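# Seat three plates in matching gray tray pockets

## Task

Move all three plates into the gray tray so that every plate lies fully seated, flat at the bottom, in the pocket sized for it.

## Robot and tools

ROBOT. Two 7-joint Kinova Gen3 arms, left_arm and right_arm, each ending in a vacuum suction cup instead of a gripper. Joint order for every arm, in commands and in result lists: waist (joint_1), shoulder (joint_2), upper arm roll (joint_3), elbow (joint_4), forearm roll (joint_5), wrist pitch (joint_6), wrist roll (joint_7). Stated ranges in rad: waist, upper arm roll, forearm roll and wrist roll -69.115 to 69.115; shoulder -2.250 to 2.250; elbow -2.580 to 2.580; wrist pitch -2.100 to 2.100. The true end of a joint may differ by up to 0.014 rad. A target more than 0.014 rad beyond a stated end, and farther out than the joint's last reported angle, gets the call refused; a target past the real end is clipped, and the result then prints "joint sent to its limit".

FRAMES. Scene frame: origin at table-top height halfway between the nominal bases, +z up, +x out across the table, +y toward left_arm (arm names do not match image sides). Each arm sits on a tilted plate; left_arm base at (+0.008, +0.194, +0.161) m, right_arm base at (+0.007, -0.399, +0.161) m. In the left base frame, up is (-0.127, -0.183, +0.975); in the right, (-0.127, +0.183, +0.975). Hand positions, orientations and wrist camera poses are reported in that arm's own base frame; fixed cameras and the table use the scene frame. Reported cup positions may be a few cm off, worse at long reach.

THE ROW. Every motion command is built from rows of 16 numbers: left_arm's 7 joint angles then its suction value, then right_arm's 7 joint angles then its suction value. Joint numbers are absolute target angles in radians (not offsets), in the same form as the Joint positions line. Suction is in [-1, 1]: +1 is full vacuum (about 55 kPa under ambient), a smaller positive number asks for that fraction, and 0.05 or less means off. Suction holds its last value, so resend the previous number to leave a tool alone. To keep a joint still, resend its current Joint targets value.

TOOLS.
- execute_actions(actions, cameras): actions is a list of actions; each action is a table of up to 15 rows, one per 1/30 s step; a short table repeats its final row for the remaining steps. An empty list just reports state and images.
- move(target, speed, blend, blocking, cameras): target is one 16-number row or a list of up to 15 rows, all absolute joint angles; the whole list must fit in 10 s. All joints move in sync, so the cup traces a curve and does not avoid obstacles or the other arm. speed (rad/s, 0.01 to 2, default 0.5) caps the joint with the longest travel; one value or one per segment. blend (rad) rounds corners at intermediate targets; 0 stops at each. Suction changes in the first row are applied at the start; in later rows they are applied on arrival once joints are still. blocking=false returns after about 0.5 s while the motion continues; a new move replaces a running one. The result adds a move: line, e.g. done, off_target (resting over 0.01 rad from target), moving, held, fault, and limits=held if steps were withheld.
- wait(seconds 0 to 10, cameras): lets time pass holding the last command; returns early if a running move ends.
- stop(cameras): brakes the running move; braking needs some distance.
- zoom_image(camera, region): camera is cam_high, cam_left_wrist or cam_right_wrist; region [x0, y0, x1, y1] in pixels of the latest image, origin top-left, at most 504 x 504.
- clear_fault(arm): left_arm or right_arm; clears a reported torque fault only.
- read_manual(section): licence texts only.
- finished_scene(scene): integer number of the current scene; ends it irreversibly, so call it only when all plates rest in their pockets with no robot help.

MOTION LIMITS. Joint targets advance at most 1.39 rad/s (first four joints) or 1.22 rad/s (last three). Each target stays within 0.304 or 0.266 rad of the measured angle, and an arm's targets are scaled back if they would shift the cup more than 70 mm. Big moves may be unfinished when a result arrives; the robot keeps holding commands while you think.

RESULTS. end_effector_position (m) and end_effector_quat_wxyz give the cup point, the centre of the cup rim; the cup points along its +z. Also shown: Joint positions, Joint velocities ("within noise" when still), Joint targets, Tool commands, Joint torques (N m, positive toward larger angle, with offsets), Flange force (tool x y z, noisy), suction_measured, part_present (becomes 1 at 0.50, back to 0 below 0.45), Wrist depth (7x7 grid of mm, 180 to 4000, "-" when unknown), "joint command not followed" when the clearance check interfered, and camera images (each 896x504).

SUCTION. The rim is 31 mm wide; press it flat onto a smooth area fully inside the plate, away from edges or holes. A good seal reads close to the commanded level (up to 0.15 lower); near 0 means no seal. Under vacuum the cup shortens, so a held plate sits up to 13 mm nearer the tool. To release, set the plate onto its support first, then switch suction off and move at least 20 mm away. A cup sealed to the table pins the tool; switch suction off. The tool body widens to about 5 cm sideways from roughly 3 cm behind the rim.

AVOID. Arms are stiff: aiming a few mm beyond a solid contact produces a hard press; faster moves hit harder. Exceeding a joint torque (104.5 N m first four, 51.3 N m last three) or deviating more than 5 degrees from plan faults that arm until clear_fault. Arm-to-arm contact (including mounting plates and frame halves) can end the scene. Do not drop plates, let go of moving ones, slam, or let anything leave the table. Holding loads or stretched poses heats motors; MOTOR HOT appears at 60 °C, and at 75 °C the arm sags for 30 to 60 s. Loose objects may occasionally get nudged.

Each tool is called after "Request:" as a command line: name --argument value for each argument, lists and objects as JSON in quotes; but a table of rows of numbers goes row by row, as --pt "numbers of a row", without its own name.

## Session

Request:
execute_actions --actions '[]'

Scene clock: 0.00 s.
left_arm: end_effector_position=(+0.8306, -0.1948, +0.0425) suction_measured=0.01 part_present=0 end_effector_quat_wxyz=(+0.314, +0.874, +0.360, +0.093) | right_arm: end_effector_position=(+0.3001, +0.0531, +0.2231) suction_measured=0.00 part_present=0 end_effector_quat_wxyz=(-0.180, +0.580, +0.712, -0.353)
Joint positions: left_arm=[-0.081 1.595 1.376 0.348 -0.936 0.967 0.879] | right_arm=[-0.456 0.679 0.219 1.606 0 1.673 1.547]
Joint velocities: within noise
Joint torques (N m): no reading
Flange force (N): no reading
Wrist depth (mm): cam_left_wrist=[236 224 212 202 192 185 - / 252 237 224 215 206 196 - / 269 255 240 228 218 - 1051 / 296 276 259 243 1225 1159 1109 / 325 302 282 1400 1323 1234 1173 / 360 333 1656 1537 1427 1343 1268 / 398 1981 1802 1712 1570 1461 1380] | cam_right_wrist=[2669 2696 2665 345 343 804 781 / 2320 2316 2316 378 368 2423 817 / 2015 2051 2079 422 397 2178 873 / 1817 1831 1861 480 431 1896 939 / 1631 1679 1697 489 446 1687 1678 / 1504 1514 1552 1566 1581 1534 1565 / 1371 1411 1429 1452 1450 1320 1435]
Joint targets: left_arm=[-0.081 1.595 1.376 0.348 -0.936 0.967 0.879] | right_arm=[-0.456 0.679 0.219 1.606 0.000 1.673 1.547]
Tool commands: left_gripper/suction=+0.0 right_gripper/suction=+0.0

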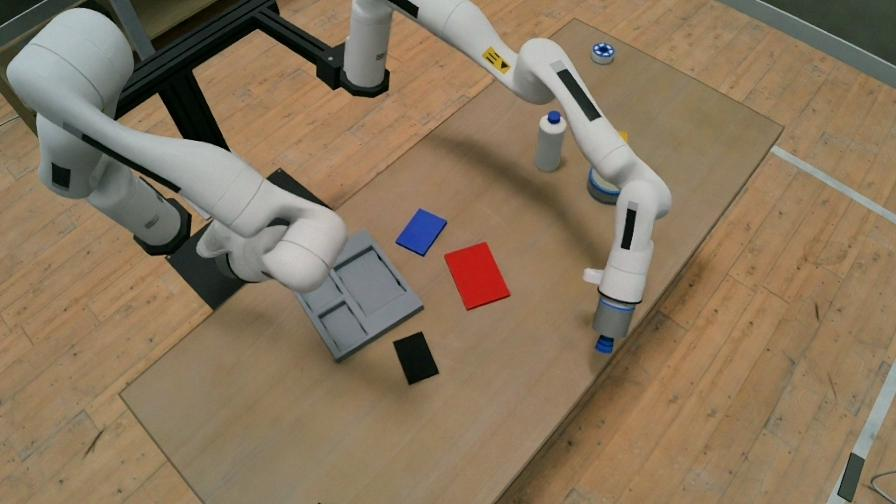

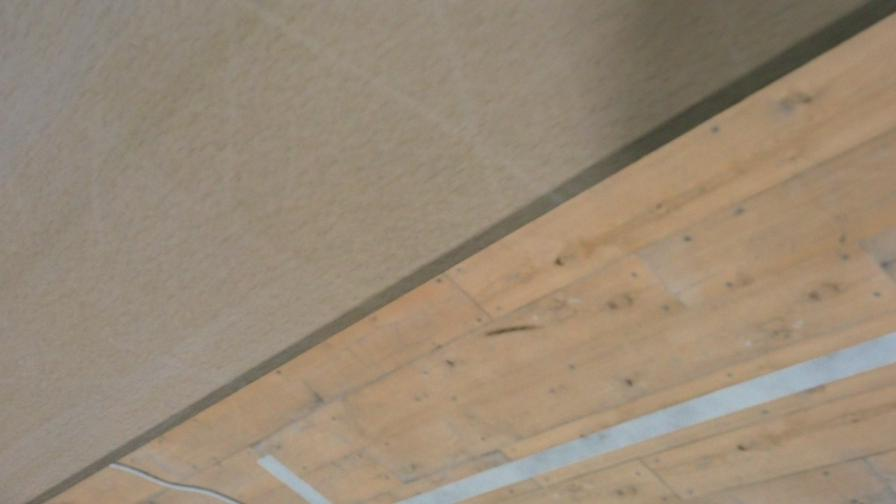

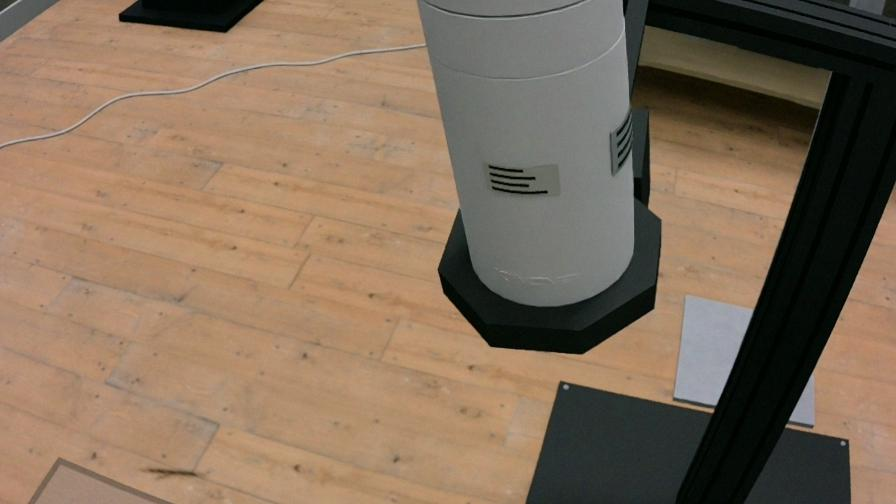

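Request:
move --target '[-0.6,0.7,1.376,0.348,-0.936,0.967,0.879,0,-0.7874,0.6246,0,0.8863,0.2217,1.669,0.835,0]' --speed 0.9

Scene clock: 28.70 s.
left_arm: end_effector_position=(+0.7230, +0.1781, +0.7665) suction_measured=0.01 part_present=0 end_effector_quat_wxyz=(+0.273, +0.686, +0.374, +0.562) | right_arm: end_effector_position=(+0.4478, +0.3287, +0.3755) suction_measured=0.00 part_present=0 end_effector_quat_wxyz=(+0.110, +0.691, +0.715, -0.022)
Joint positions: left_arm=[-0.6 0.7 1.376 0.348 -0.936 0.967 0.879] | right_arm=[-0.787 0.625 0 0.886 0.222 1.669 0.835]
Joint velocities: within noise
Joint torques (N m): left_arm=[1.25 -20.23 2.1 -3.52 -0.53 -1.73 -0.16] | right_arm=[-5 -15.67 -1.65 -5.68 -0.13 0.13 0.29]
Flange force (N): left_arm=no reading | right_arm=[0.7 4.3 -3.4]
Wrist depth (mm): cam_left_wrist=[2131 1295 1407 2651 2562 2587 2511 / 1323 1450 1610 2583 2442 2437 2404 / 1482 2597 2525 2477 2487 2390 2365 / 1569 2566 2468 2434 2387 2340 2282 / 2503 2509 2391 2396 2289 2271 2257 / 2427 2428 2346 2366 2238 2205 2184 / 2355 2334 2317 2248 2195 2209 2128] | cam_right_wrist=[637 638 638 618 645 644 645 / 640 639 638 639 641 644 647 / 639 639 639 640 642 645 647 / 638 641 621 639 641 643 647 / 638 641 643 643 639 645 646 / 639 640 631 644 632 646 647 / 640 641 641 644 646 646 648]
Joint targets: left_arm=[-0.600 0.700 1.376 0.348 -0.936 0.967 0.879] | right_arm=[-0.787 0.625 0.000 0.886 0.222 1.669 0.835]
move: done

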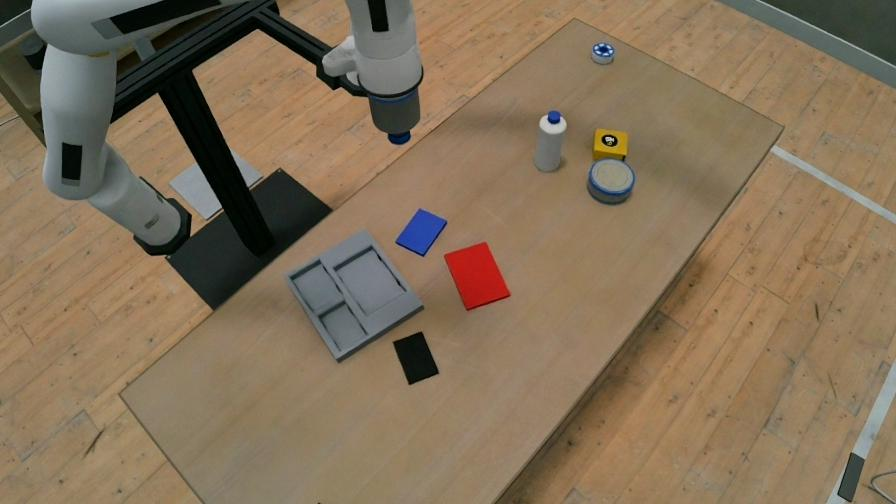

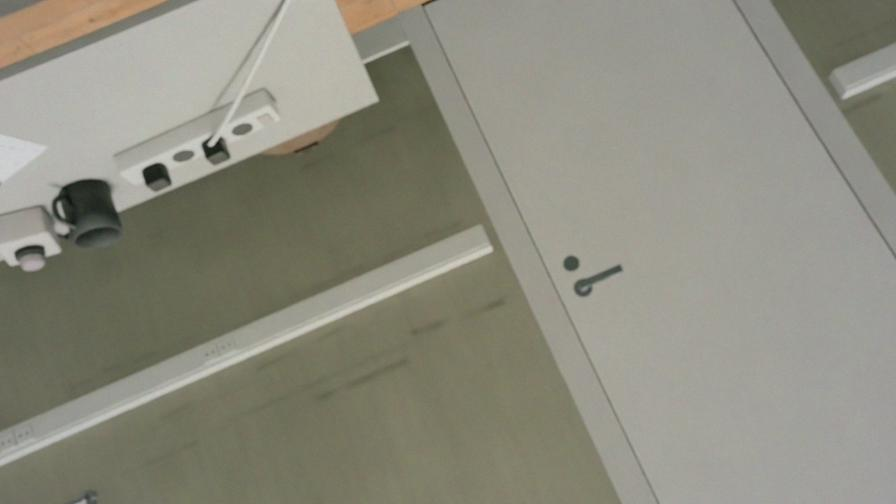

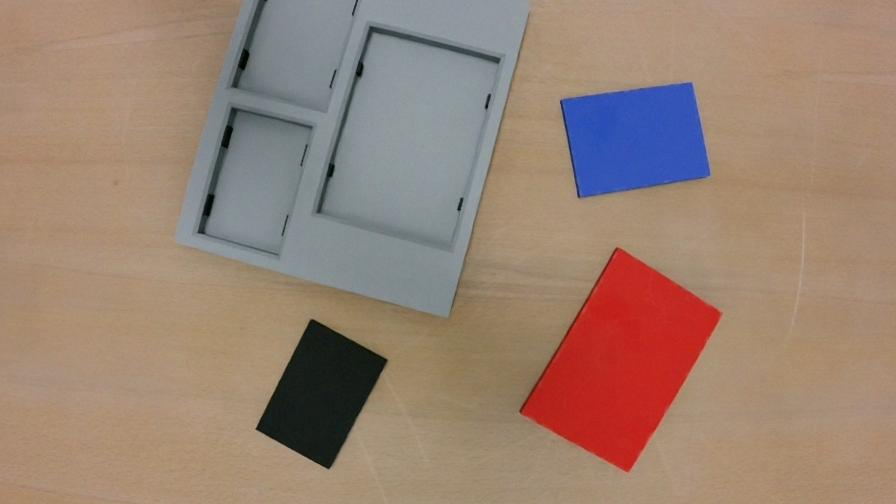

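Request:
move --target '[-0.6,0.7,1.376,0.348,-0.936,0.967,0.879,0,-0.4959,0.7863,0,1.4239,0.2803,0.9251,0.462,0]' --speed 0.7 --cameras '["cam_right_wrist"]'

Scene clock: 74.53 s.
left_arm: end_effector_position=(+0.7229, +0.1781, +0.7667) suction_measured=0.01 part_present=0 end_effector_quat_wxyz=(+0.273, +0.685, +0.374, +0.562) | right_arm: end_effector_position=(+0.5308, +0.1895, +0.1251) suction_measured=0.00 part_present=0 end_effector_quat_wxyz=(+0.112, +0.840, +0.531, +0.005)
Joint positions: left_arm=[-0.6 0.7 1.376 0.348 -0.936 0.967 0.879] | right_arm=[-0.496 0.786 0 1.424 0.28 0.925 0.462]
Joint velocities: within noise
Joint torques (N m): left_arm=[1.1 -20.53 2.12 -3.54 -0.5 -1.75 -0.13] | right_arm=[-5.25 -17.25 -1.96 -4.32 -0.11 0.11 0.29]
Flange force (N): left_arm=no reading | right_arm=[1.0 3.4 -1.3]
Wrist depth (mm): cam_left_wrist=[2094 1285 1448 2623 2531 2544 2505 / 1317 1457 1611 2586 2532 2481 2378 / 1476 2545 2542 2482 2451 2394 2381 / 1580 2564 2489 2381 2366 2373 2298 / 2488 2498 2445 2390 2330 2246 2267 / 2449 2362 2345 2306 2273 2250 2171 / 2399 2345 2284 2267 2203 2202 2136] | cam_right_wrist=[343 358 358 359 360 364 354 / 359 357 339 340 340 364 353 / 360 358 339 340 364 364 354 / 360 360 362 363 363 365 365 / 361 361 362 352 363 364 366 / 360 362 362 352 364 364 366 / 361 361 362 352 364 365 365]
Joint targets: left_arm=[-0.600 0.700 1.376 0.348 -0.936 0.967 0.879] | right_arm=[-0.496 0.786 0.000 1.424 0.280 0.925 0.462]
move: done
Images, in order (width x height): cam_right_wrist 896x504.

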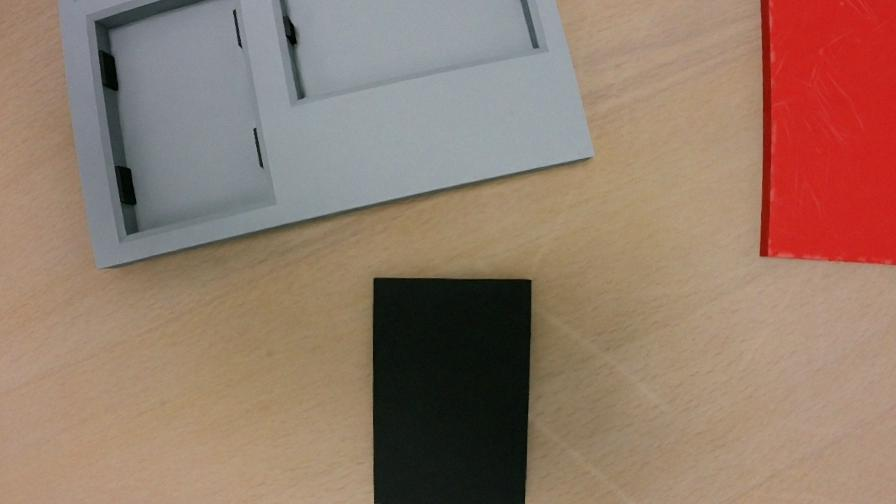

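Request:
zoom_image --camera "cam_right_wrist" --region '[340, 264, 580, 504]'

Scaled by 2.100 from the camera's 896x504 image, which has a finer 1280x720 frame.

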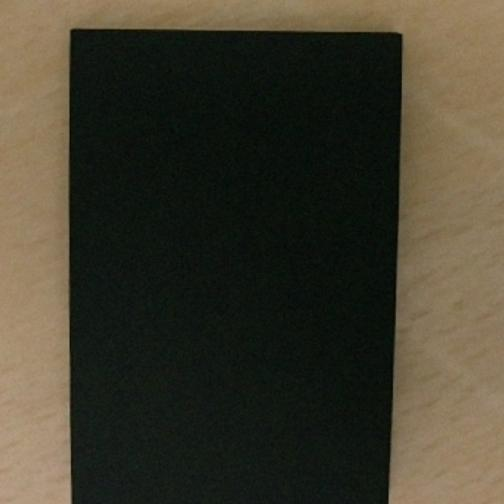

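Request:
move --pt "-0.6 0.7 1.376 0.348 -0.936 0.967 0.879 0 -0.4429 1.006 0 1.4439 0.3538 0.6854 0.4094 0" --pt "-0.6 0.7 1.376 0.348 -0.936 0.967 0.879 0 -0.4077 1.1829 0 1.3839 0.4162 0.5693 0.3675 0" --pt "-0.6 0.7 1.376 0.348 -0.936 0.967 0.879 0 -0.3983 1.2326 0 1.357 0.4319 0.5463 0.3584 1" --speed '[0.6,0.35,0.1]' --blend '[0.05,0.02,0]' --cameras '["cam_right_wrist"]'

Request:
wait --seconds 0.3 --cameras '["cam_right_wrist"]'

Scene clock: 133.73 s.
left_arm: end_effector_position=(+0.7229, +0.1781, +0.7667) suction_measured=0.01 part_present=0 end_effector_quat_wxyz=(+0.273, +0.685, +0.374, +0.562) | right_arm: end_effector_position=(+0.5627, +0.1446, -0.1127) suction_measured=0.86 part_present=1 end_effector_quat_wxyz=(+0.112, +0.840, +0.531, +0.005)
Joint positions: left_arm=[-0.6 0.7 1.376 0.348 -0.936 0.967 0.879] | right_arm=[-0.398 1.233 0 1.357 0.432 0.546 0.358]
Joint velocities: within noise
Joint torques (N m): left_arm=[1.06 -20.54 2.12 -3.56 -0.52 -1.73 -0.17] | right_arm=[-5.61 -19.49 -1.88 -2.3 -0.15 0.12 0.31]
Flange force (N): left_arm=no reading | right_arm=[1.1 3.3 0.7]
Wrist depth (mm): cam_left_wrist=[2106 1285 1422 2595 2563 2547 2403 / 1333 1440 1622 2616 2512 2422 2445 / 1490 2532 2528 2504 2460 2419 2362 / 1571 2551 2530 2411 2398 2317 2300 / 2472 2429 2443 2429 2345 2257 2203 / 2477 2436 2380 2311 2256 2229 2210 / 2368 2323 2355 2268 2182 2147 2136] | cam_right_wrist=[- - - - - - - / - - - - - - - / - - - - - - - / - - - - - - - / - - - - - - - / - - - - - - - / - - - - - - -]
Joint targets: left_arm=[-0.600 0.700 1.376 0.348 -0.936 0.967 0.879] | right_arm=[-0.398 1.233 0.000 1.357 0.432 0.546 0.358]
move: done
Images, in order (width x height): cam_right_wrist 896x504.

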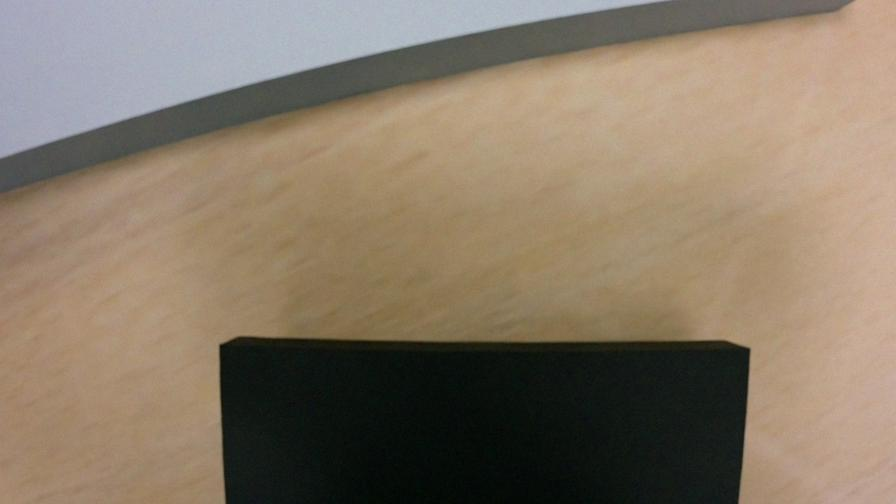

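Scene clock: 134.03 s.
left_arm: end_effector_position=(+0.7229, +0.1781, +0.7667) suction_measured=0.01 part_present=0 end_effector_quat_wxyz=(+0.273, +0.685, +0.374, +0.562) | right_arm: end_effector_position=(+0.5627, +0.1446, -0.1127) suction_measured=0.99 part_present=1 end_effector_quat_wxyz=(+0.112, +0.840, +0.531, +0.005)
Joint positions: left_arm=[-0.6 0.7 1.376 0.348 -0.936 0.967 0.879] | right_arm=[-0.398 1.233 0 1.357 0.432 0.546 0.358]
Joint velocities: within noise
Joint torques (N m): left_arm=[1.07 -20.55 2.15 -3.44 -0.48 -1.71 -0.14] | right_arm=[-5.66 -19.49 -1.88 -2.28 -0.13 0.11 0.29]
Flange force (N): left_arm=no reading | right_arm=[1.1 3.5 0.7]
Wrist depth (mm): cam_left_wrist=[2138 1290 1428 2605 2592 2536 2441 / 1331 1455 1623 2545 2528 2458 2346 / 1478 2513 2551 2443 2482 2379 2380 / 1576 2486 2507 2482 2408 2359 2342 / 2555 2425 2424 2374 2345 2320 2197 / 2425 2391 2326 2333 2319 2179 2216 / 2374 2369 2309 2298 2258 2160 2131] | cam_right_wrist=[- - - - - - - / - - - - - - - / - - - - - - - / - - - - - - - / - - - - - - - / - - - - - - - / - - - - - - -]
Joint targets: left_arm=[-0.600 0.700 1.376 0.348 -0.936 0.967 0.879] | right_arm=[-0.398 1.233 0.000 1.357 0.432 0.546 0.358]
Tool commands: left_gripper/suction=+0.0 right_gripper/suction=+1.0
wait: 0.30 s; at rest by 0.17 s
Images, in order (width x height): cam_right_wrist 896x504.

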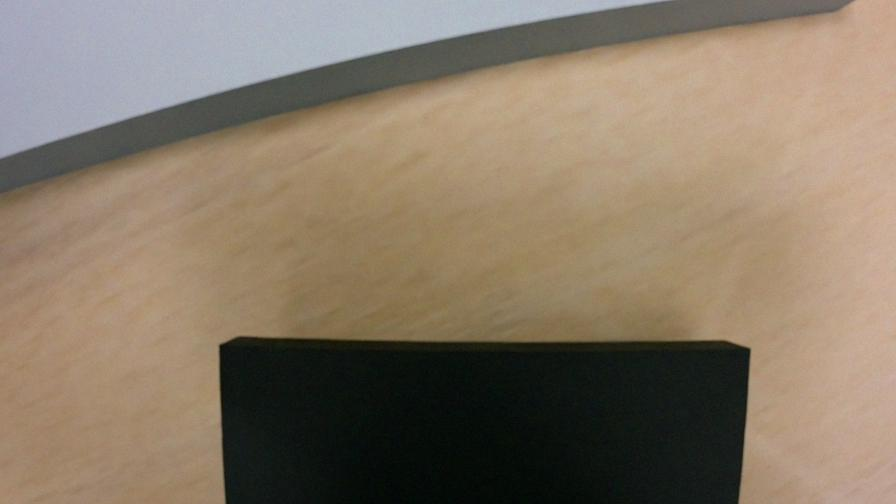

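Request:
move --pt "-0.6 0.7 1.376 0.348 -0.936 0.967 0.879 0 -0.4077 1.1829 0 1.3839 0.4162 0.5693 0.3675 1" --pt "-0.6 0.7 1.376 0.348 -0.936 0.967 0.879 0 -0.4429 1.006 0 1.4439 0.3538 0.6854 0.4094 1" --pt "-0.6 0.7 1.376 0.348 -0.936 0.967 0.879 0 -0.4926 0.8532 0 2.0312 0.78 0.3195 0.103 1" --pt "-0.6 0.7 1.376 0.348 -0.936 0.967 0.879 0 -0.4512 1.0434 0 1.9814 1.2247 0.2356 -0.3162 1" --speed '[0.15,0.4,0.7,0.4]' --blend '[0.02,0.05,0.05,0]' --cameras '["cam_right_wrist"]'

Scene clock: 167.27 s.
left_arm: end_effector_position=(+0.7229, +0.1781, +0.7667) suction_measured=0.01 part_present=0 end_effector_quat_wxyz=(+0.273, +0.685, +0.374, +0.562) | right_arm: end_effector_position=(+0.4063, +0.1020, -0.0851) suction_measured=0.96 part_present=1 end_effector_quat_wxyz=(+0.112, +0.777, +0.620, -0.007)
Joint positions: left_arm=[-0.6 0.7 1.376 0.348 -0.936 0.967 0.879] | right_arm=[-0.451 1.043 0 1.981 1.225 0.236 -0.316]
Joint velocities: within noise
Joint torques (N m): left_arm=[1.11 -20.5 2.17 -3.46 -0.5 -1.73 -0.17] | right_arm=[-4.67 -15.32 -1.84 0.56 -0.08 0.07 0.3]
Flange force (N): no reading
Wrist depth (mm): cam_left_wrist=[2141 1271 1445 2638 2566 2484 2478 / 1315 1439 1614 2515 2538 2426 2414 / 1471 2569 2606 2532 2421 2366 2344 / 1575 2513 2490 2435 2383 2349 2319 / 2490 2491 2404 2364 2314 2277 2266 / 2466 2454 2359 2329 2266 2236 2196 / 2418 2344 2302 2229 2240 2161 2128] | cam_right_wrist=[- - - - - - - / - - - - - - - / - - - - - - - / - - - - - - - / - - - - - - - / - - - - - - - / - - - - - - -]
Joint targets: left_arm=[-0.600 0.700 1.376 0.348 -0.936 0.967 0.879] | right_arm=[-0.451 1.043 0.000 1.981 1.225 0.236 -0.316]
move: done
Images, in order (width x height): cam_right_wrist 896x504.

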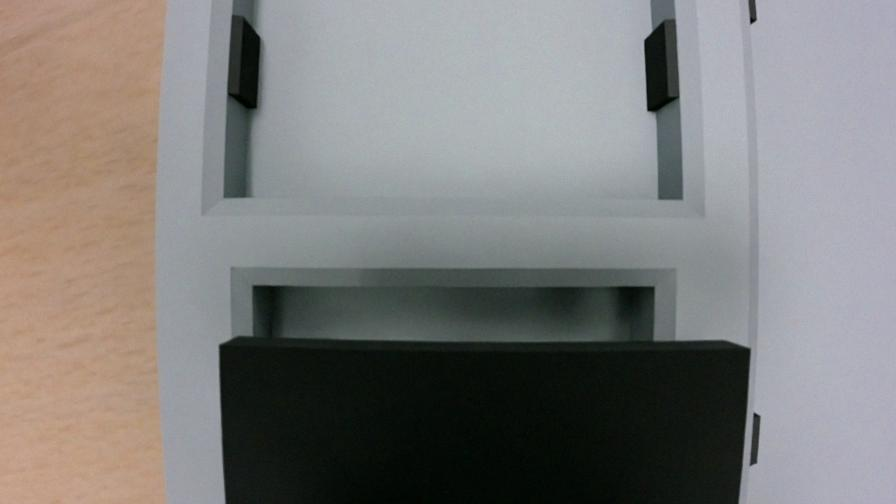

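Request:
zoom_image --camera "cam_right_wrist" --region '[200, 220, 480, 380]'

Request:
zoom_image --camera "cam_right_wrist" --region '[480, 220, 760, 380]'

Scaled by 1.800 from the camera's 896x504 image, which has a finer 1280x720 frame.

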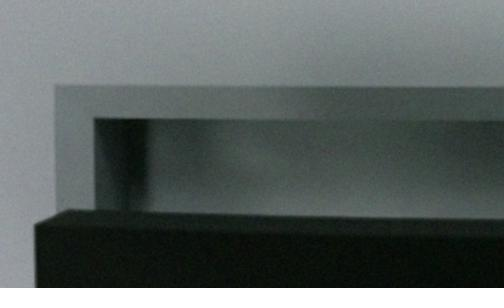

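Scaled by 1.800 from the camera's 896x504 image, which has a finer 1280x720 frame.

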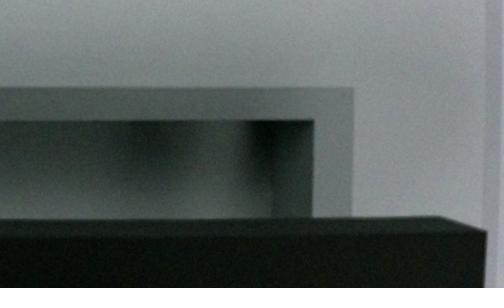

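Request:
move --target '[-0.6,0.7,1.376,0.348,-0.936,0.967,0.879,0,-0.4369,1.1109,0,1.9698,1.4727,0.222,-0.5521,1]' --speed 0.2 --cameras '["cam_right_wrist"]'

Request:
zoom_image --camera "cam_right_wrist" --region '[180, 220, 460, 380]'

Request:
zoom_image --camera "cam_right_wrist" --region '[500, 220, 780, 380]'

Scene clock: 200.90 s.
left_arm: end_effector_position=(+0.7229, +0.1781, +0.7667) suction_measured=0.01 part_present=0 end_effector_quat_wxyz=(+0.273, +0.685, +0.374, +0.562) | right_arm: end_effector_position=(+0.4048, +0.0951, -0.1117) suction_measured=1.00 part_present=1 end_effector_quat_wxyz=(+0.112, +0.776, +0.621, -0.008)
Joint positions: left_arm=[-0.6 0.7 1.376 0.348 -0.936 0.967 0.879] | right_arm=[-0.437 1.111 0 1.97 1.473 0.222 -0.552]
Joint velocities: within noise
Joint torques (N m): left_arm=[1.09 -20.52 2.13 -3.49 -0.49 -1.71 -0.12] | right_arm=[-4.78 -15.47 -1.79 0.96 -0.13 0.07 0.29]
Flange force (N): no reading
Wrist depth (mm): cam_left_wrist=[2131 1295 1439 2658 2547 2433 2466 / 1319 1448 1602 2509 2466 2476 2416 / 1473 2614 2532 2492 2408 2410 2371 / 1576 2617 2488 2389 2389 2339 2283 / 2488 2530 2391 2354 2316 2239 2220 / 2453 2359 2334 2315 2315 2211 2211 / 2364 2350 2332 2275 2234 2153 2118] | cam_right_wrist=[- - - - - - - / - - - - - - - / - - - - - - - / - - - - - - - / - - - - - - - / - - - - - - - / - - - - - - -]
Joint targets: left_arm=[-0.600 0.700 1.376 0.348 -0.936 0.967 0.879] | right_arm=[-0.437 1.111 0.000 1.970 1.473 0.222 -0.552]
move: done
Images, in order (width x height): cam_right_wrist 896x504.

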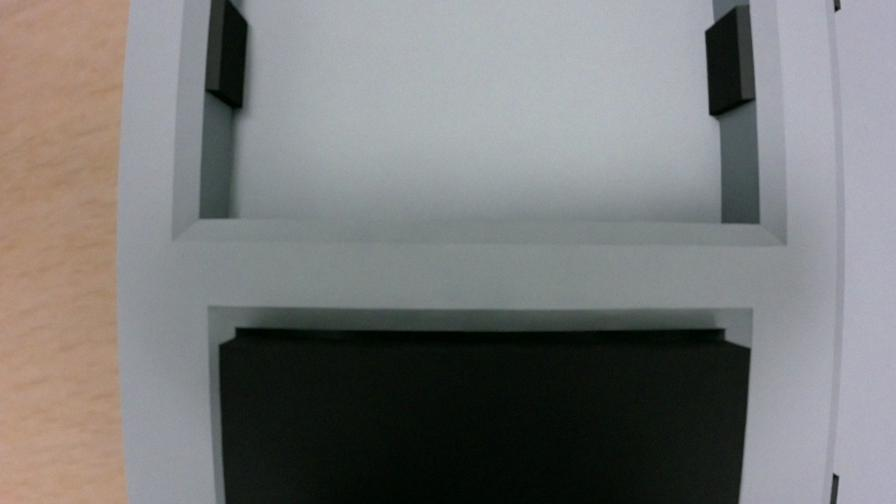

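Scaled by 1.800 from the camera's 896x504 image, which has a finer 1280x720 frame.

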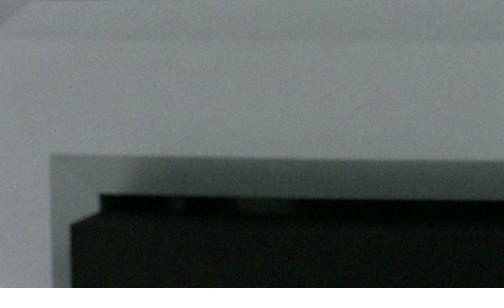

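Scaled by 1.800 from the camera's 896x504 image, which has a finer 1280x720 frame.

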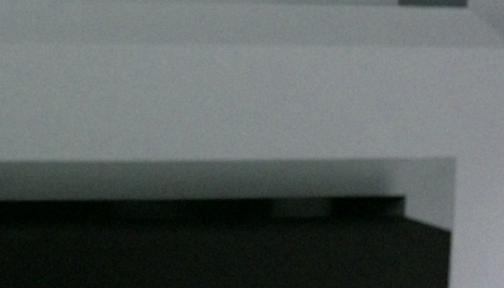

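Request:
move --pt "-0.6 0.7 1.376 0.348 -0.936 0.967 0.879 0 -0.4277 1.1536 0 1.9495 1.5814 0.2205 -0.6511 1" --pt "-0.6 0.7 1.376 0.348 -0.936 0.967 0.879 0 -0.4255 1.1636 0 1.9442 1.6042 0.2206 -0.6723 1" --speed '[0.08,0.05]' --blend '[0.01,0]' --cameras '["cam_right_wrist"]'

Scene clock: 222.27 s.
left_arm: end_effector_position=(+0.7229, +0.1781, +0.7667) suction_measured=0.01 part_present=0 end_effector_quat_wxyz=(+0.273, +0.685, +0.374, +0.562) | right_arm: end_effector_position=(+0.4071, +0.0913, -0.1322) suction_measured=1.00 part_present=1 end_effector_quat_wxyz=(+0.112, +0.775, +0.622, -0.008)
Joint positions: left_arm=[-0.6 0.7 1.376 0.348 -0.936 0.967 0.879] | right_arm=[-0.426 1.163 0 1.944 1.604 0.221 -0.672]
Joint velocities: within noise
Joint torques (N m): left_arm=[1.06 -20.53 2.06 -3.49 -0.51 -1.7 -0.13] | right_arm=[2 18.71 1.93 -14.51 1.37 -0.66 0.26]
Flange force (N): no reading
Wrist depth (mm): cam_left_wrist=[2090 1280 1414 2678 2555 2510 2530 / 1313 1453 1606 2539 2498 2441 2400 / 1467 2543 2606 2492 2454 2390 2351 / 1573 2467 2499 2413 2390 2318 2260 / 2484 2477 2369 2381 2283 2253 2237 / 2462 2435 2379 2361 2262 2186 2192 / 2392 2330 2296 2271 2208 2177 2177] | cam_right_wrist=[- - - - - - - / - - - - - - - / - - - - - - - / - - - - - - - / - - - - - - - / - - - - - - - / - - - - - - -]
Joint targets: left_arm=[-0.600 0.700 1.376 0.348 -0.936 0.967 0.879] | right_arm=[-0.426 1.164 0.000 1.944 1.604 0.221 -0.672]
move: done
Images, in order (width x height): cam_right_wrist 896x504.

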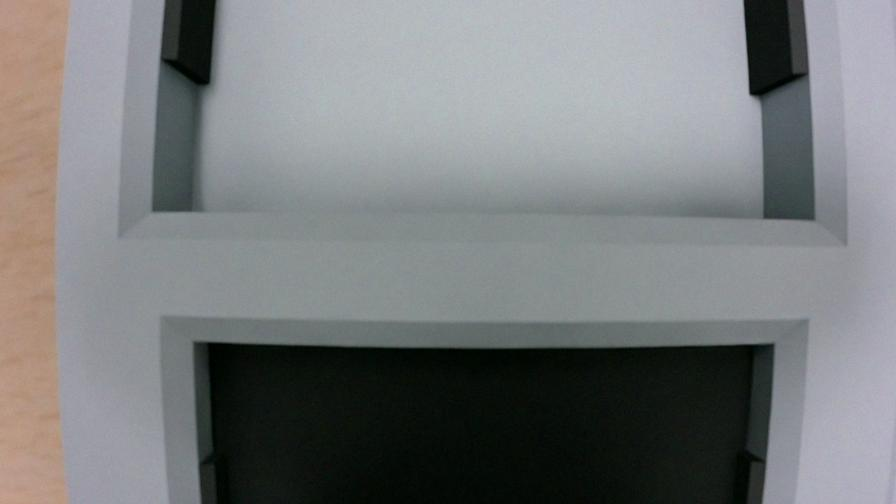

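Request:
move --target '[-0.6,0.7,1.376,0.348,-0.936,0.967,0.879,0,-0.4277,1.1536,0,1.9495,1.5814,0.2205,-0.6511,0]' --speed 0.05 --cameras '[]'

Request:
wait --seconds 0.5 --cameras '[]'

Request:
move --pt "-0.6 0.7 1.376 0.348 -0.936 0.967 0.879 0 -0.4369 1.1109 0 1.9698 1.4727 0.222 -0.5521 0" --pt "-0.6 0.7 1.376 0.348 -0.936 0.967 0.879 0 -0.4926 0.8532 0 2.0312 0.78 0.3195 0.103 0" --pt "-0.6 0.7 1.376 0.348 -0.936 0.967 0.879 0 -0.8063 1.0623 0 0.9645 0.239 1.1701 0.1607 0" --speed '[0.1,0.5,0.7]' --blend '[0.02,0.1,0]' --cameras '["cam_right_wrist"]'

Scene clock: 240.03 s.
left_arm: end_effector_position=(+0.7229, +0.1781, +0.7667) suction_measured=0.01 part_present=0 end_effector_quat_wxyz=(+0.273, +0.685, +0.374, +0.562) | right_arm: end_effector_position=(+0.4066, +0.0920, -0.1284) suction_measured=0.00 part_present=0 end_effector_quat_wxyz=(+0.112, +0.775, +0.622, -0.008)
Joint positions: left_arm=[-0.6 0.7 1.376 0.348 -0.936 0.967 0.879] | right_arm=[-0.428 1.154 0 1.949 1.581 0.22 -0.651]
Joint velocities: within noise
Joint torques (N m): left_arm=[1.12 -20.48 2.12 -3.53 -0.55 -1.73 -0.13] | right_arm=[-3.87 -12.85 -1.11 1.1 -0.11 0.23 0.31]
Flange force (N): no reading
Wrist depth (mm): cam_left_wrist=[2115 1285 1409 2663 2600 2478 2459 / 1328 1445 1599 2550 2509 2431 2344 / 1458 2520 2617 2478 2429 2372 2345 / 1580 2510 2512 2393 2313 2347 2280 / 2480 2438 2356 2388 2293 2308 2267 / 2414 2423 2342 2302 2243 2209 2188 / 2411 2332 2346 2279 2197 2201 2158] | cam_right_wrist=[- - - - - - - / - - - - - - - / - - - - - - - / - - - - - - - / - - - - - - - / - - - - - - - / - - - - - - -]
Joint targets: left_arm=[-0.600 0.700 1.376 0.348 -0.936 0.967 0.879] | right_arm=[-0.428 1.154 0.000 1.949 1.581 0.220 -0.651]
move: done
No camera images: "cameras" was empty.

Scene clock: 240.53 s.
left_arm: end_effector_position=(+0.7229, +0.1781, +0.7667) suction_measured=0.01 part_present=0 end_effector_quat_wxyz=(+0.273, +0.685, +0.374, +0.562) | right_arm: end_effector_position=(+0.4066, +0.0920, -0.1283) suction_measured=0.00 part_present=0 end_effector_quat_wxyz=(+0.112, +0.775, +0.622, -0.008)
Joint positions: left_arm=[-0.6 0.7 1.376 0.348 -0.936 0.967 0.879] | right_arm=[-0.428 1.154 0 1.949 1.581 0.22 -0.651]
Joint velocities: within noise
Joint torques (N m): left_arm=[1.1 -20.54 2.12 -3.47 -0.52 -1.72 -0.15] | right_arm=[-3.85 -12.87 -1.13 1.01 -0.12 0.21 0.29]
Flange force (N): no reading
Wrist depth (mm): cam_left_wrist=[2093 1286 1424 2679 2572 2486 2495 / 1337 1448 1617 2567 2493 2436 2428 / 1480 2566 2543 2495 2426 2389 2363 / 1580 2503 2436 2408 2373 2358 2254 / 2482 2489 2364 2388 2334 2274 2257 / 2447 2414 2370 2325 2234 2227 2193 / 2410 2341 2268 2283 2244 2157 2130] | cam_right_wrist=[- - - - - - - / - - - - - - - / - - - - - - - / - - - - - - - / - - - - - - - / - - - - - - - / - - - - - - -]
Joint targets: left_arm=[-0.600 0.700 1.376 0.348 -0.936 0.967 0.879] | right_arm=[-0.428 1.154 0.000 1.949 1.581 0.220 -0.651]
Tool commands: left_gripper/suction=+0.0 right_gripper/suction=+0.0
wait: 0.50 s; at rest by 0.17 s
No camera images: "cameras" was empty.

Scene clock: 244.97 s.
left_arm: end_effector_position=(+0.7229, +0.1781, +0.7667) suction_measured=0.01 part_present=0 end_effector_quat_wxyz=(+0.273, +0.685, +0.374, +0.562) | right_arm: end_effector_position=(+0.5028, +0.4013, +0.0818) suction_measured=0.00 part_present=0 end_effector_quat_wxyz=(+0.112, +0.856, +0.505, +0.008)
Joint positions: left_arm=[-0.6 0.7 1.376 0.348 -0.936 0.967 0.879] | right_arm=[-0.806 1.062 0 0.965 0.239 1.17 0.161]
Joint velocities: within noise
Joint torques (N m): left_arm=[1.09 -20.55 2.18 -3.47 -0.52 -1.76 -0.14] | right_arm=[-5.94 -20.26 -1.59 -5.2 -0.15 0.16 0.28]
Flange force (N): left_arm=no reading | right_arm=[3.2 2.7 -1.3]
Wrist depth (mm): cam_left_wrist=[2156 1298 1419 2627 2567 2514 2454 / 1328 1460 1602 2595 2488 2459 2420 / 1480 2527 2514 2509 2426 2413 2414 / 1579 2534 2488 2365 2377 2341 2327 / 2537 2456 2388 2375 2314 2246 2219 / 2507 2433 2368 2340 2257 2214 2169 / 2330 2320 2316 2267 2228 2163 2128] | cam_right_wrist=[360 351 351 362 363 364 364 / 357 360 351 363 363 364 366 / 356 360 362 362 364 364 365 / 357 361 362 352 352 365 366 / 358 361 362 353 352 364 365 / 337 361 362 352 353 365 365 / 337 361 362 352 353 365 366]
Joint targets: left_arm=[-0.600 0.700 1.376 0.348 -0.936 0.967 0.879] | right_arm=[-0.806 1.062 0.000 0.964 0.239 1.170 0.161]
move: done
Images, in order (width x height): cam_right_wrist 896x504.

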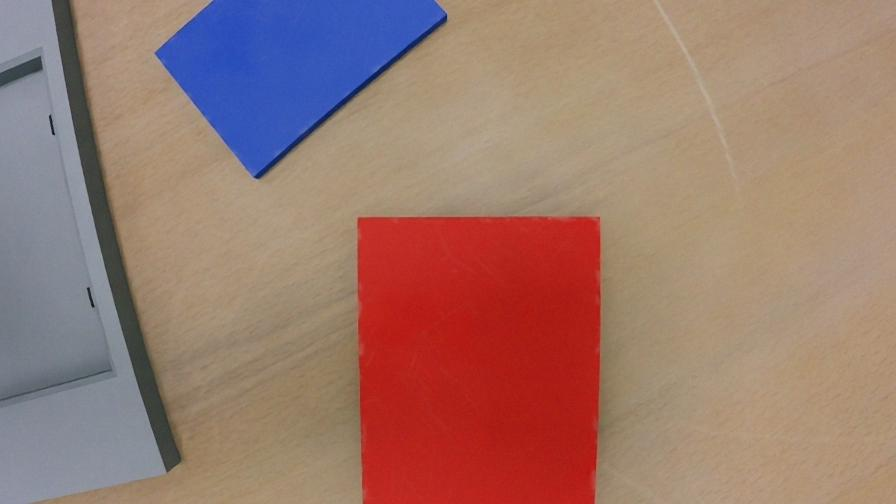

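Request:
move --pt "-0.6 0.7 1.376 0.348 -0.936 0.967 0.879 0 -0.7671 1.2717 0 0.9298 0.2653 0.9926 0.1482 0" --pt "-0.6 0.7 1.376 0.348 -0.936 0.967 0.879 0 -0.7369 1.434 0 0.8537 0.2846 0.9033 0.1474 0" --pt "-0.6 0.7 1.376 0.348 -0.936 0.967 0.879 0 -0.7288 1.4825 0 0.8184 0.2883 0.8889 0.15 1" --speed '[0.6,0.35,0.1]' --blend '[0.05,0.02,0]' --cameras '[]'

Request:
wait --seconds 0.3 --cameras '["cam_right_wrist"]'

Scene clock: 289.03 s.
left_arm: end_effector_position=(+0.7229, +0.1781, +0.7667) suction_measured=0.01 part_present=0 end_effector_quat_wxyz=(+0.273, +0.685, +0.374, +0.562) | right_arm: end_effector_position=(+0.5391, +0.3661, -0.1572) suction_measured=0.85 part_present=1 end_effector_quat_wxyz=(+0.112, +0.856, +0.505, +0.008)
Joint positions: left_arm=[-0.6 0.7 1.376 0.348 -0.936 0.967 0.879] | right_arm=[-0.729 1.482 0 0.818 0.288 0.889 0.15]
Joint velocities: within noise
Joint torques (N m): left_arm=[1.06 -20.51 2.09 -3.49 -0.54 -1.68 -0.12] | right_arm=[-6.5 -22.63 -1.47 -4.51 -0.17 0.08 0.29]
Flange force (N): left_arm=no reading | right_arm=[4.0 3.0 1.8]
Wrist depth (mm): cam_left_wrist=[2122 1287 1416 2600 2532 2495 2469 / 1316 1441 1631 2615 2449 2419 2420 / 1461 2507 2581 2529 2413 2410 2398 / 1586 2517 2472 2366 2366 2282 2313 / 2542 2473 2400 2397 2338 2268 2261 / 2443 2408 2410 2334 2245 2235 2196 / 2398 2375 2372 2291 2190 2179 2167] | cam_right_wrist=[- - - - - - - / - - - - - - - / - - - - - - - / - - - - - - - / - - - - - - - / - - - - - - - / - - - - - - -]
Joint targets: left_arm=[-0.600 0.700 1.376 0.348 -0.936 0.967 0.879] | right_arm=[-0.729 1.482 0.000 0.818 0.288 0.889 0.150]
move: done
No camera images: "cameras" was empty.

Scene clock: 289.33 s.
left_arm: end_effector_position=(+0.7229, +0.1781, +0.7667) suction_measured=0.01 part_present=0 end_effector_quat_wxyz=(+0.273, +0.685, +0.374, +0.562) | right_arm: end_effector_position=(+0.5391, +0.3662, -0.1572) suction_measured=0.99 part_present=1 end_effector_quat_wxyz=(+0.112, +0.856, +0.505, +0.008)
Joint positions: left_arm=[-0.6 0.7 1.376 0.348 -0.936 0.967 0.879] | right_arm=[-0.729 1.482 0 0.818 0.288 0.889 0.15]
Joint velocities: within noise
Joint torques (N m): left_arm=[1.07 -20.46 2.15 -3.52 -0.54 -1.73 -0.12] | right_arm=[-6.48 -22.6 -1.54 -4.52 -0.12 0.1 0.28]
Flange force (N): left_arm=no reading | right_arm=[3.7 2.9 1.7]
Wrist depth (mm): cam_left_wrist=[2130 1281 1427 2624 2608 2541 2445 / 1327 1441 1616 2533 2491 2444 2387 / 1485 2564 2556 2515 2421 2424 2353 / 1587 2504 2519 2383 2336 2363 2220 / 2566 2433 2472 2386 2332 2277 2225 / 2488 2395 2368 2337 2250 2235 2190 / 2444 2382 2352 2258 2281 2156 2148] | cam_right_wrist=[- - - - - - - / - - - - - - - / - - - - - - - / - - - - - - - / - - - - - - - / - - - - - - - / - - - - - - -]
Joint targets: left_arm=[-0.600 0.700 1.376 0.348 -0.936 0.967 0.879] | right_arm=[-0.729 1.482 0.000 0.818 0.288 0.889 0.150]
Tool commands: left_gripper/suction=+0.0 right_gripper/suction=+1.0
wait: 0.30 s; at rest by 0.17 s
Images, in order (width x height): cam_right_wrist 896x504.

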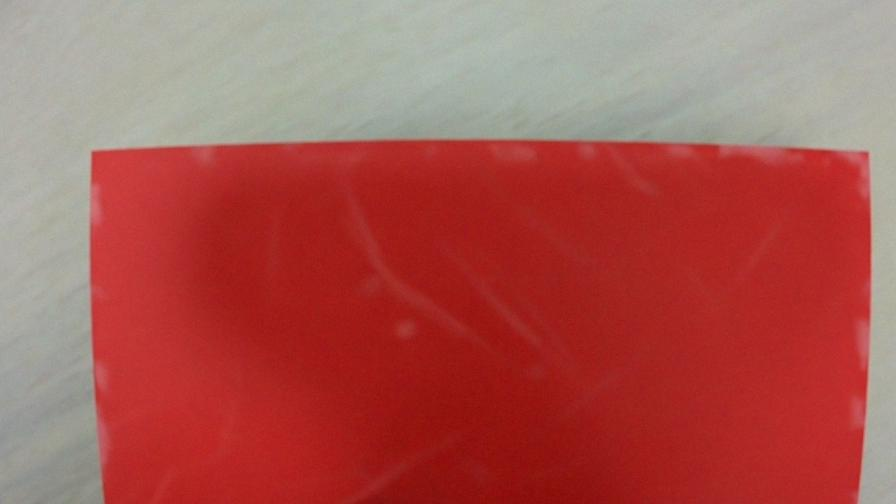

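Request:
move --pt "-0.6 0.7 1.376 0.348 -0.936 0.967 0.879 0 -0.7369 1.434 0 0.8537 0.2846 0.9033 0.1474 1" --pt "-0.6 0.7 1.376 0.348 -0.936 0.967 0.879 0 -0.7671 1.2717 0 0.9298 0.2653 0.9926 0.1482 1" --pt "-0.6 0.7 1.376 0.348 -0.936 0.967 0.879 0 -0.731 0.934 0 1.9043 0.6077 0.3968 0.0442 1" --pt "-0.6 0.7 1.376 0.348 -0.936 0.967 0.879 0 -0.6926 1.1111 0 1.8568 0.8697 0.2941 -0.194 1" --speed '[0.15,0.4,0.7,0.35]' --blend '[0.02,0.05,0.05,0]' --cameras '["cam_right_wrist"]'

Request:
zoom_image --camera "cam_right_wrist" --region '[60, 20, 460, 180]'

Request:
zoom_image --camera "cam_right_wrist" --region '[490, 20, 890, 180]'

Scene clock: 315.33 s.
left_arm: end_effector_position=(+0.7229, +0.1781, +0.7667) suction_measured=0.01 part_present=0 end_effector_quat_wxyz=(+0.273, +0.685, +0.374, +0.562) | right_arm: end_effector_position=(+0.3831, +0.2062, -0.1076) suction_measured=1.00 part_present=1 end_effector_quat_wxyz=(+0.112, +0.776, +0.620, -0.007)
Joint positions: left_arm=[-0.6 0.7 1.376 0.348 -0.936 0.967 0.879] | right_arm=[-0.693 1.111 0 1.857 0.87 0.294 -0.194]
Joint velocities: within noise
Joint torques (N m): left_arm=[1.04 -20.54 2.2 -3.52 -0.53 -1.73 -0.16] | right_arm=[-5.11 -16.64 -1.98 -0.28 -0.1 0.08 0.27]
Flange force (N): left_arm=no reading | right_arm=[0.7 3.7 1.6]
Wrist depth (mm): cam_left_wrist=[2157 1287 1440 2606 2602 2522 2454 / 1317 1438 1597 2578 2530 2481 2412 / 1474 2601 2553 2562 2480 2402 2328 / 1582 2494 2466 2449 2384 2332 2268 / 2539 2448 2386 2336 2355 2288 2229 / 2486 2409 2325 2385 2303 2204 2209 / 2364 2346 2330 2250 2191 2150 2123] | cam_right_wrist=[- - - - - - - / - - - - - - - / - - - - - - - / - - - - - - - / - - - - - - - / - - - - - - - / - - - - - - -]
Joint targets: left_arm=[-0.600 0.700 1.376 0.348 -0.936 0.967 0.879] | right_arm=[-0.693 1.111 0.000 1.857 0.870 0.294 -0.194]
move: done
Images, in order (width x height): cam_right_wrist 896x504.

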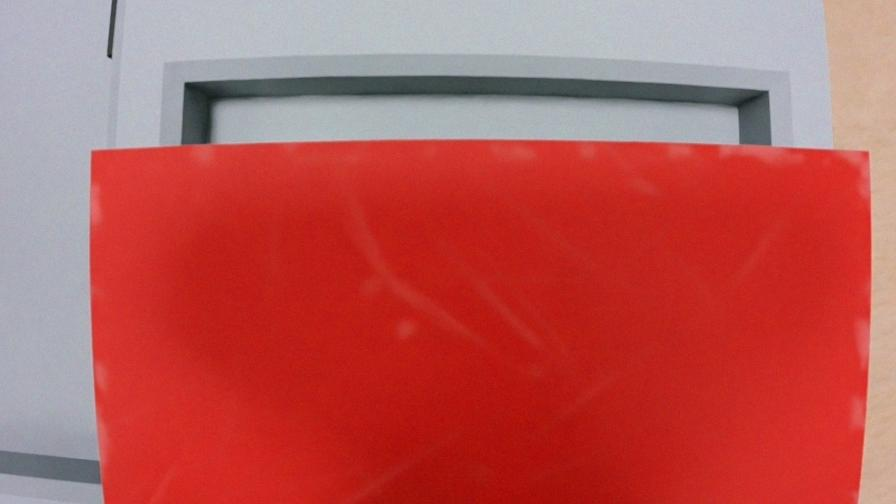

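Scaled by 1.260 from the camera's 896x504 image, which has a finer 1280x720 frame.

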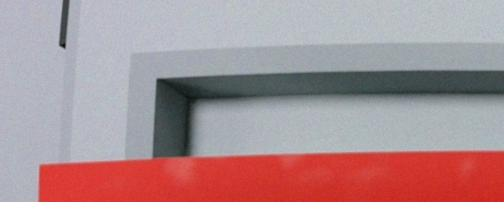

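Scaled by 1.260 from the camera's 896x504 image, which has a finer 1280x720 frame.

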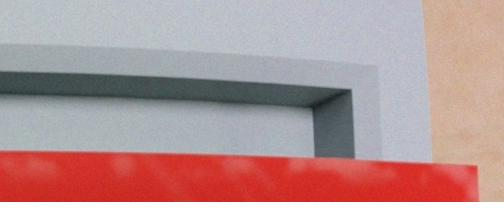

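Request:
move --target '[-0.6,0.7,1.376,0.348,-0.936,0.967,0.879,0,-0.7106,1.1493,0,1.8699,1.0014,0.2657,-0.3611,1]' --speed 0.2 --cameras '["cam_right_wrist"]'

Request:
zoom_image --camera "cam_right_wrist" --region '[40, 80, 440, 240]'

Request:
zoom_image --camera "cam_right_wrist" --region '[496, 80, 896, 240]'

Scene clock: 361.13 s.
left_arm: end_effector_position=(+0.7229, +0.1781, +0.7667) suction_measured=0.01 part_present=0 end_effector_quat_wxyz=(+0.273, +0.685, +0.374, +0.562) | right_arm: end_effector_position=(+0.3715, +0.2065, -0.1246) suction_measured=0.96 part_present=1 end_effector_quat_wxyz=(+0.112, +0.780, +0.616, -0.007)
Joint positions: left_arm=[-0.6 0.7 1.376 0.348 -0.936 0.967 0.879] | right_arm=[-0.711 1.149 0 1.87 1.001 0.266 -0.361]
Joint velocities: within noise
Joint torques (N m): left_arm=[1.05 -20.5 2.08 -3.49 -0.54 -1.72 -0.13] | right_arm=[-5.1 -16.55 -1.92 0.02 -0.09 0.1 0.29]
Flange force (N): left_arm=no reading | right_arm=[0.6 3.5 1.6]
Wrist depth (mm): cam_left_wrist=[2096 1281 1427 2632 2529 2533 2521 / 1330 1473 1595 2605 2508 2485 2397 / 1477 2587 2558 2482 2397 2458 2332 / 1584 2549 2550 2405 2403 2339 2292 / 2489 2462 2399 2343 2290 2271 2211 / 2429 2364 2379 2336 2265 2238 2175 / 2387 2378 2264 2264 2165 2150 2172] | cam_right_wrist=[- - - - - - - / - - - - - - - / - - - - - - - / - - - - - - - / - - - - - - - / - - - - - - - / - - - - - - -]
Joint targets: left_arm=[-0.600 0.700 1.376 0.348 -0.936 0.967 0.879] | right_arm=[-0.711 1.149 0.000 1.870 1.001 0.266 -0.361]
move: done
Images, in order (width x height): cam_right_wrist 896x504.

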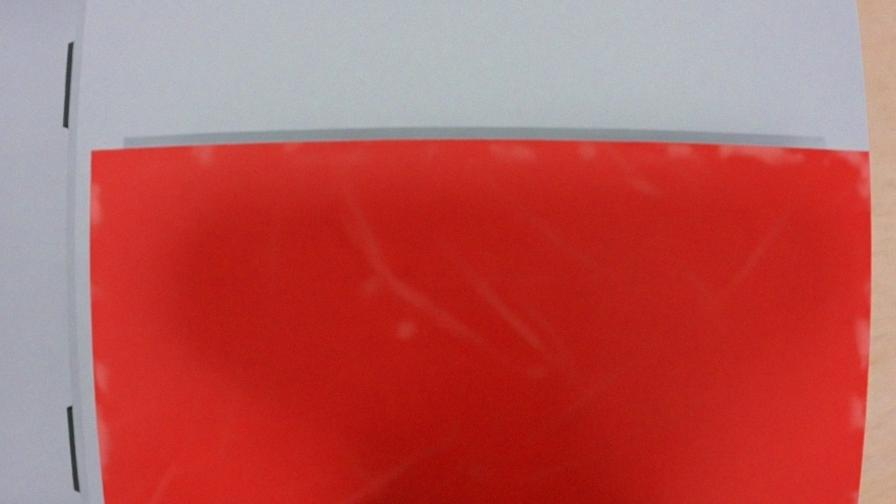

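Scaled by 1.260 from the camera's 896x504 image, which has a finer 1280x720 frame.

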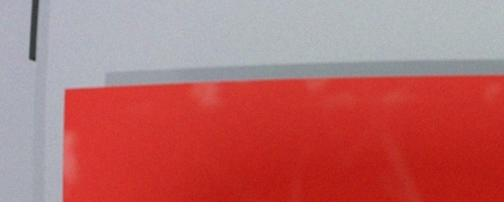

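Scaled by 1.260 from the camera's 896x504 image, which has a finer 1280x720 frame.

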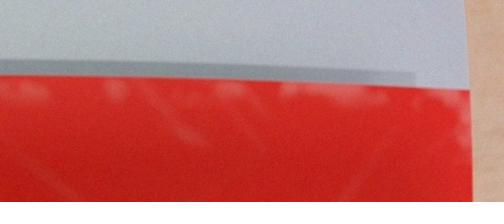

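Request:
move --target '[-0.6,0.7,1.376,0.348,-0.936,0.967,0.879,0,-0.7043,1.1782,0,1.8569,1.0567,0.257,-0.4118,1]' --speed 0.1 --cameras '["cam_right_wrist"]'

Request:
zoom_image --camera "cam_right_wrist" --region '[40, 80, 440, 240]'

Request:
zoom_image --camera "cam_right_wrist" --region '[496, 80, 896, 240]'

Scene clock: 371.37 s.
left_arm: end_effector_position=(+0.7229, +0.1781, +0.7667) suction_measured=0.01 part_present=0 end_effector_quat_wxyz=(+0.273, +0.685, +0.374, +0.562) | right_arm: end_effector_position=(+0.3730, +0.2043, -0.1363) suction_measured=0.96 part_present=1 end_effector_quat_wxyz=(+0.112, +0.780, +0.616, -0.007)
Joint positions: left_arm=[-0.6 0.7 1.376 0.348 -0.936 0.967 0.879] | right_arm=[-0.704 1.178 0 1.857 1.057 0.257 -0.412]
Joint velocities: within noise
Joint torques (N m): left_arm=[1.09 -20.54 2.21 -3.51 -0.51 -1.71 -0.13] | right_arm=[-5.15 -16.64 -1.93 0.13 -0.11 0.08 0.33]
Flange force (N): left_arm=no reading | right_arm=[0.3 3.3 1.8]
Wrist depth (mm): cam_left_wrist=[2100 1298 1446 2597 2496 2494 2453 / 1318 1451 1616 2562 2495 2519 2373 / 1475 2583 2568 2507 2388 2399 2358 / 1561 2551 2532 2417 2363 2338 2283 / 2483 2525 2350 2376 2378 2304 2274 / 2435 2411 2350 2307 2246 2251 2233 / 2387 2314 2335 2259 2250 2180 2152] | cam_right_wrist=[- - - - - - - / - - - - - - - / - - - - - - - / - - - - - - - / - - - - - - - / - - - - - - - / - - - - - - -]
Joint targets: left_arm=[-0.600 0.700 1.376 0.348 -0.936 0.967 0.879] | right_arm=[-0.704 1.178 0.000 1.857 1.057 0.257 -0.412]
move: done
Images, in order (width x height): cam_right_wrist 896x504.

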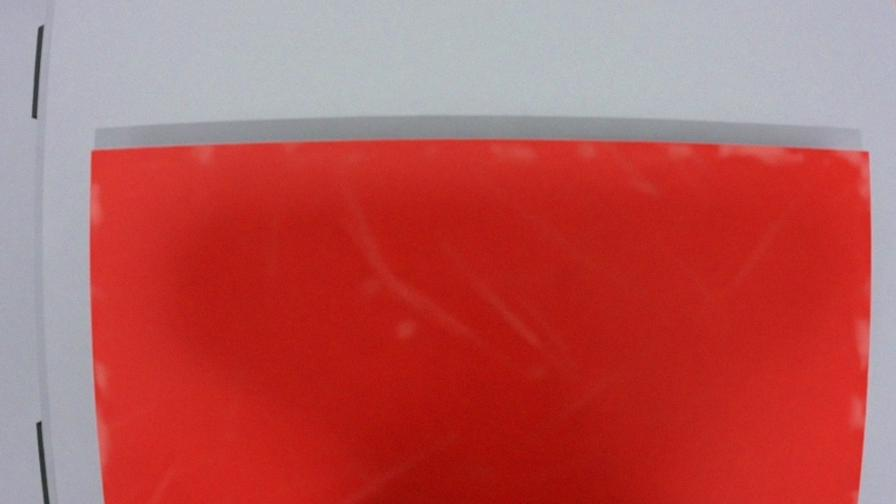

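Scaled by 1.260 from the camera's 896x504 image, which has a finer 1280x720 frame.

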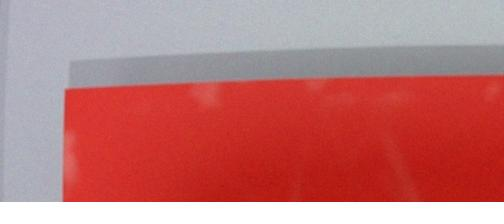

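Scaled by 1.260 from the camera's 896x504 image, which has a finer 1280x720 frame.

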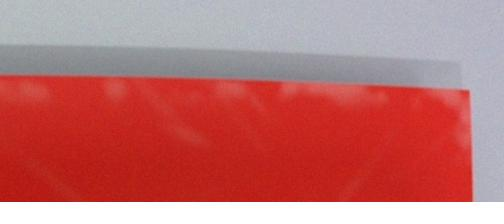

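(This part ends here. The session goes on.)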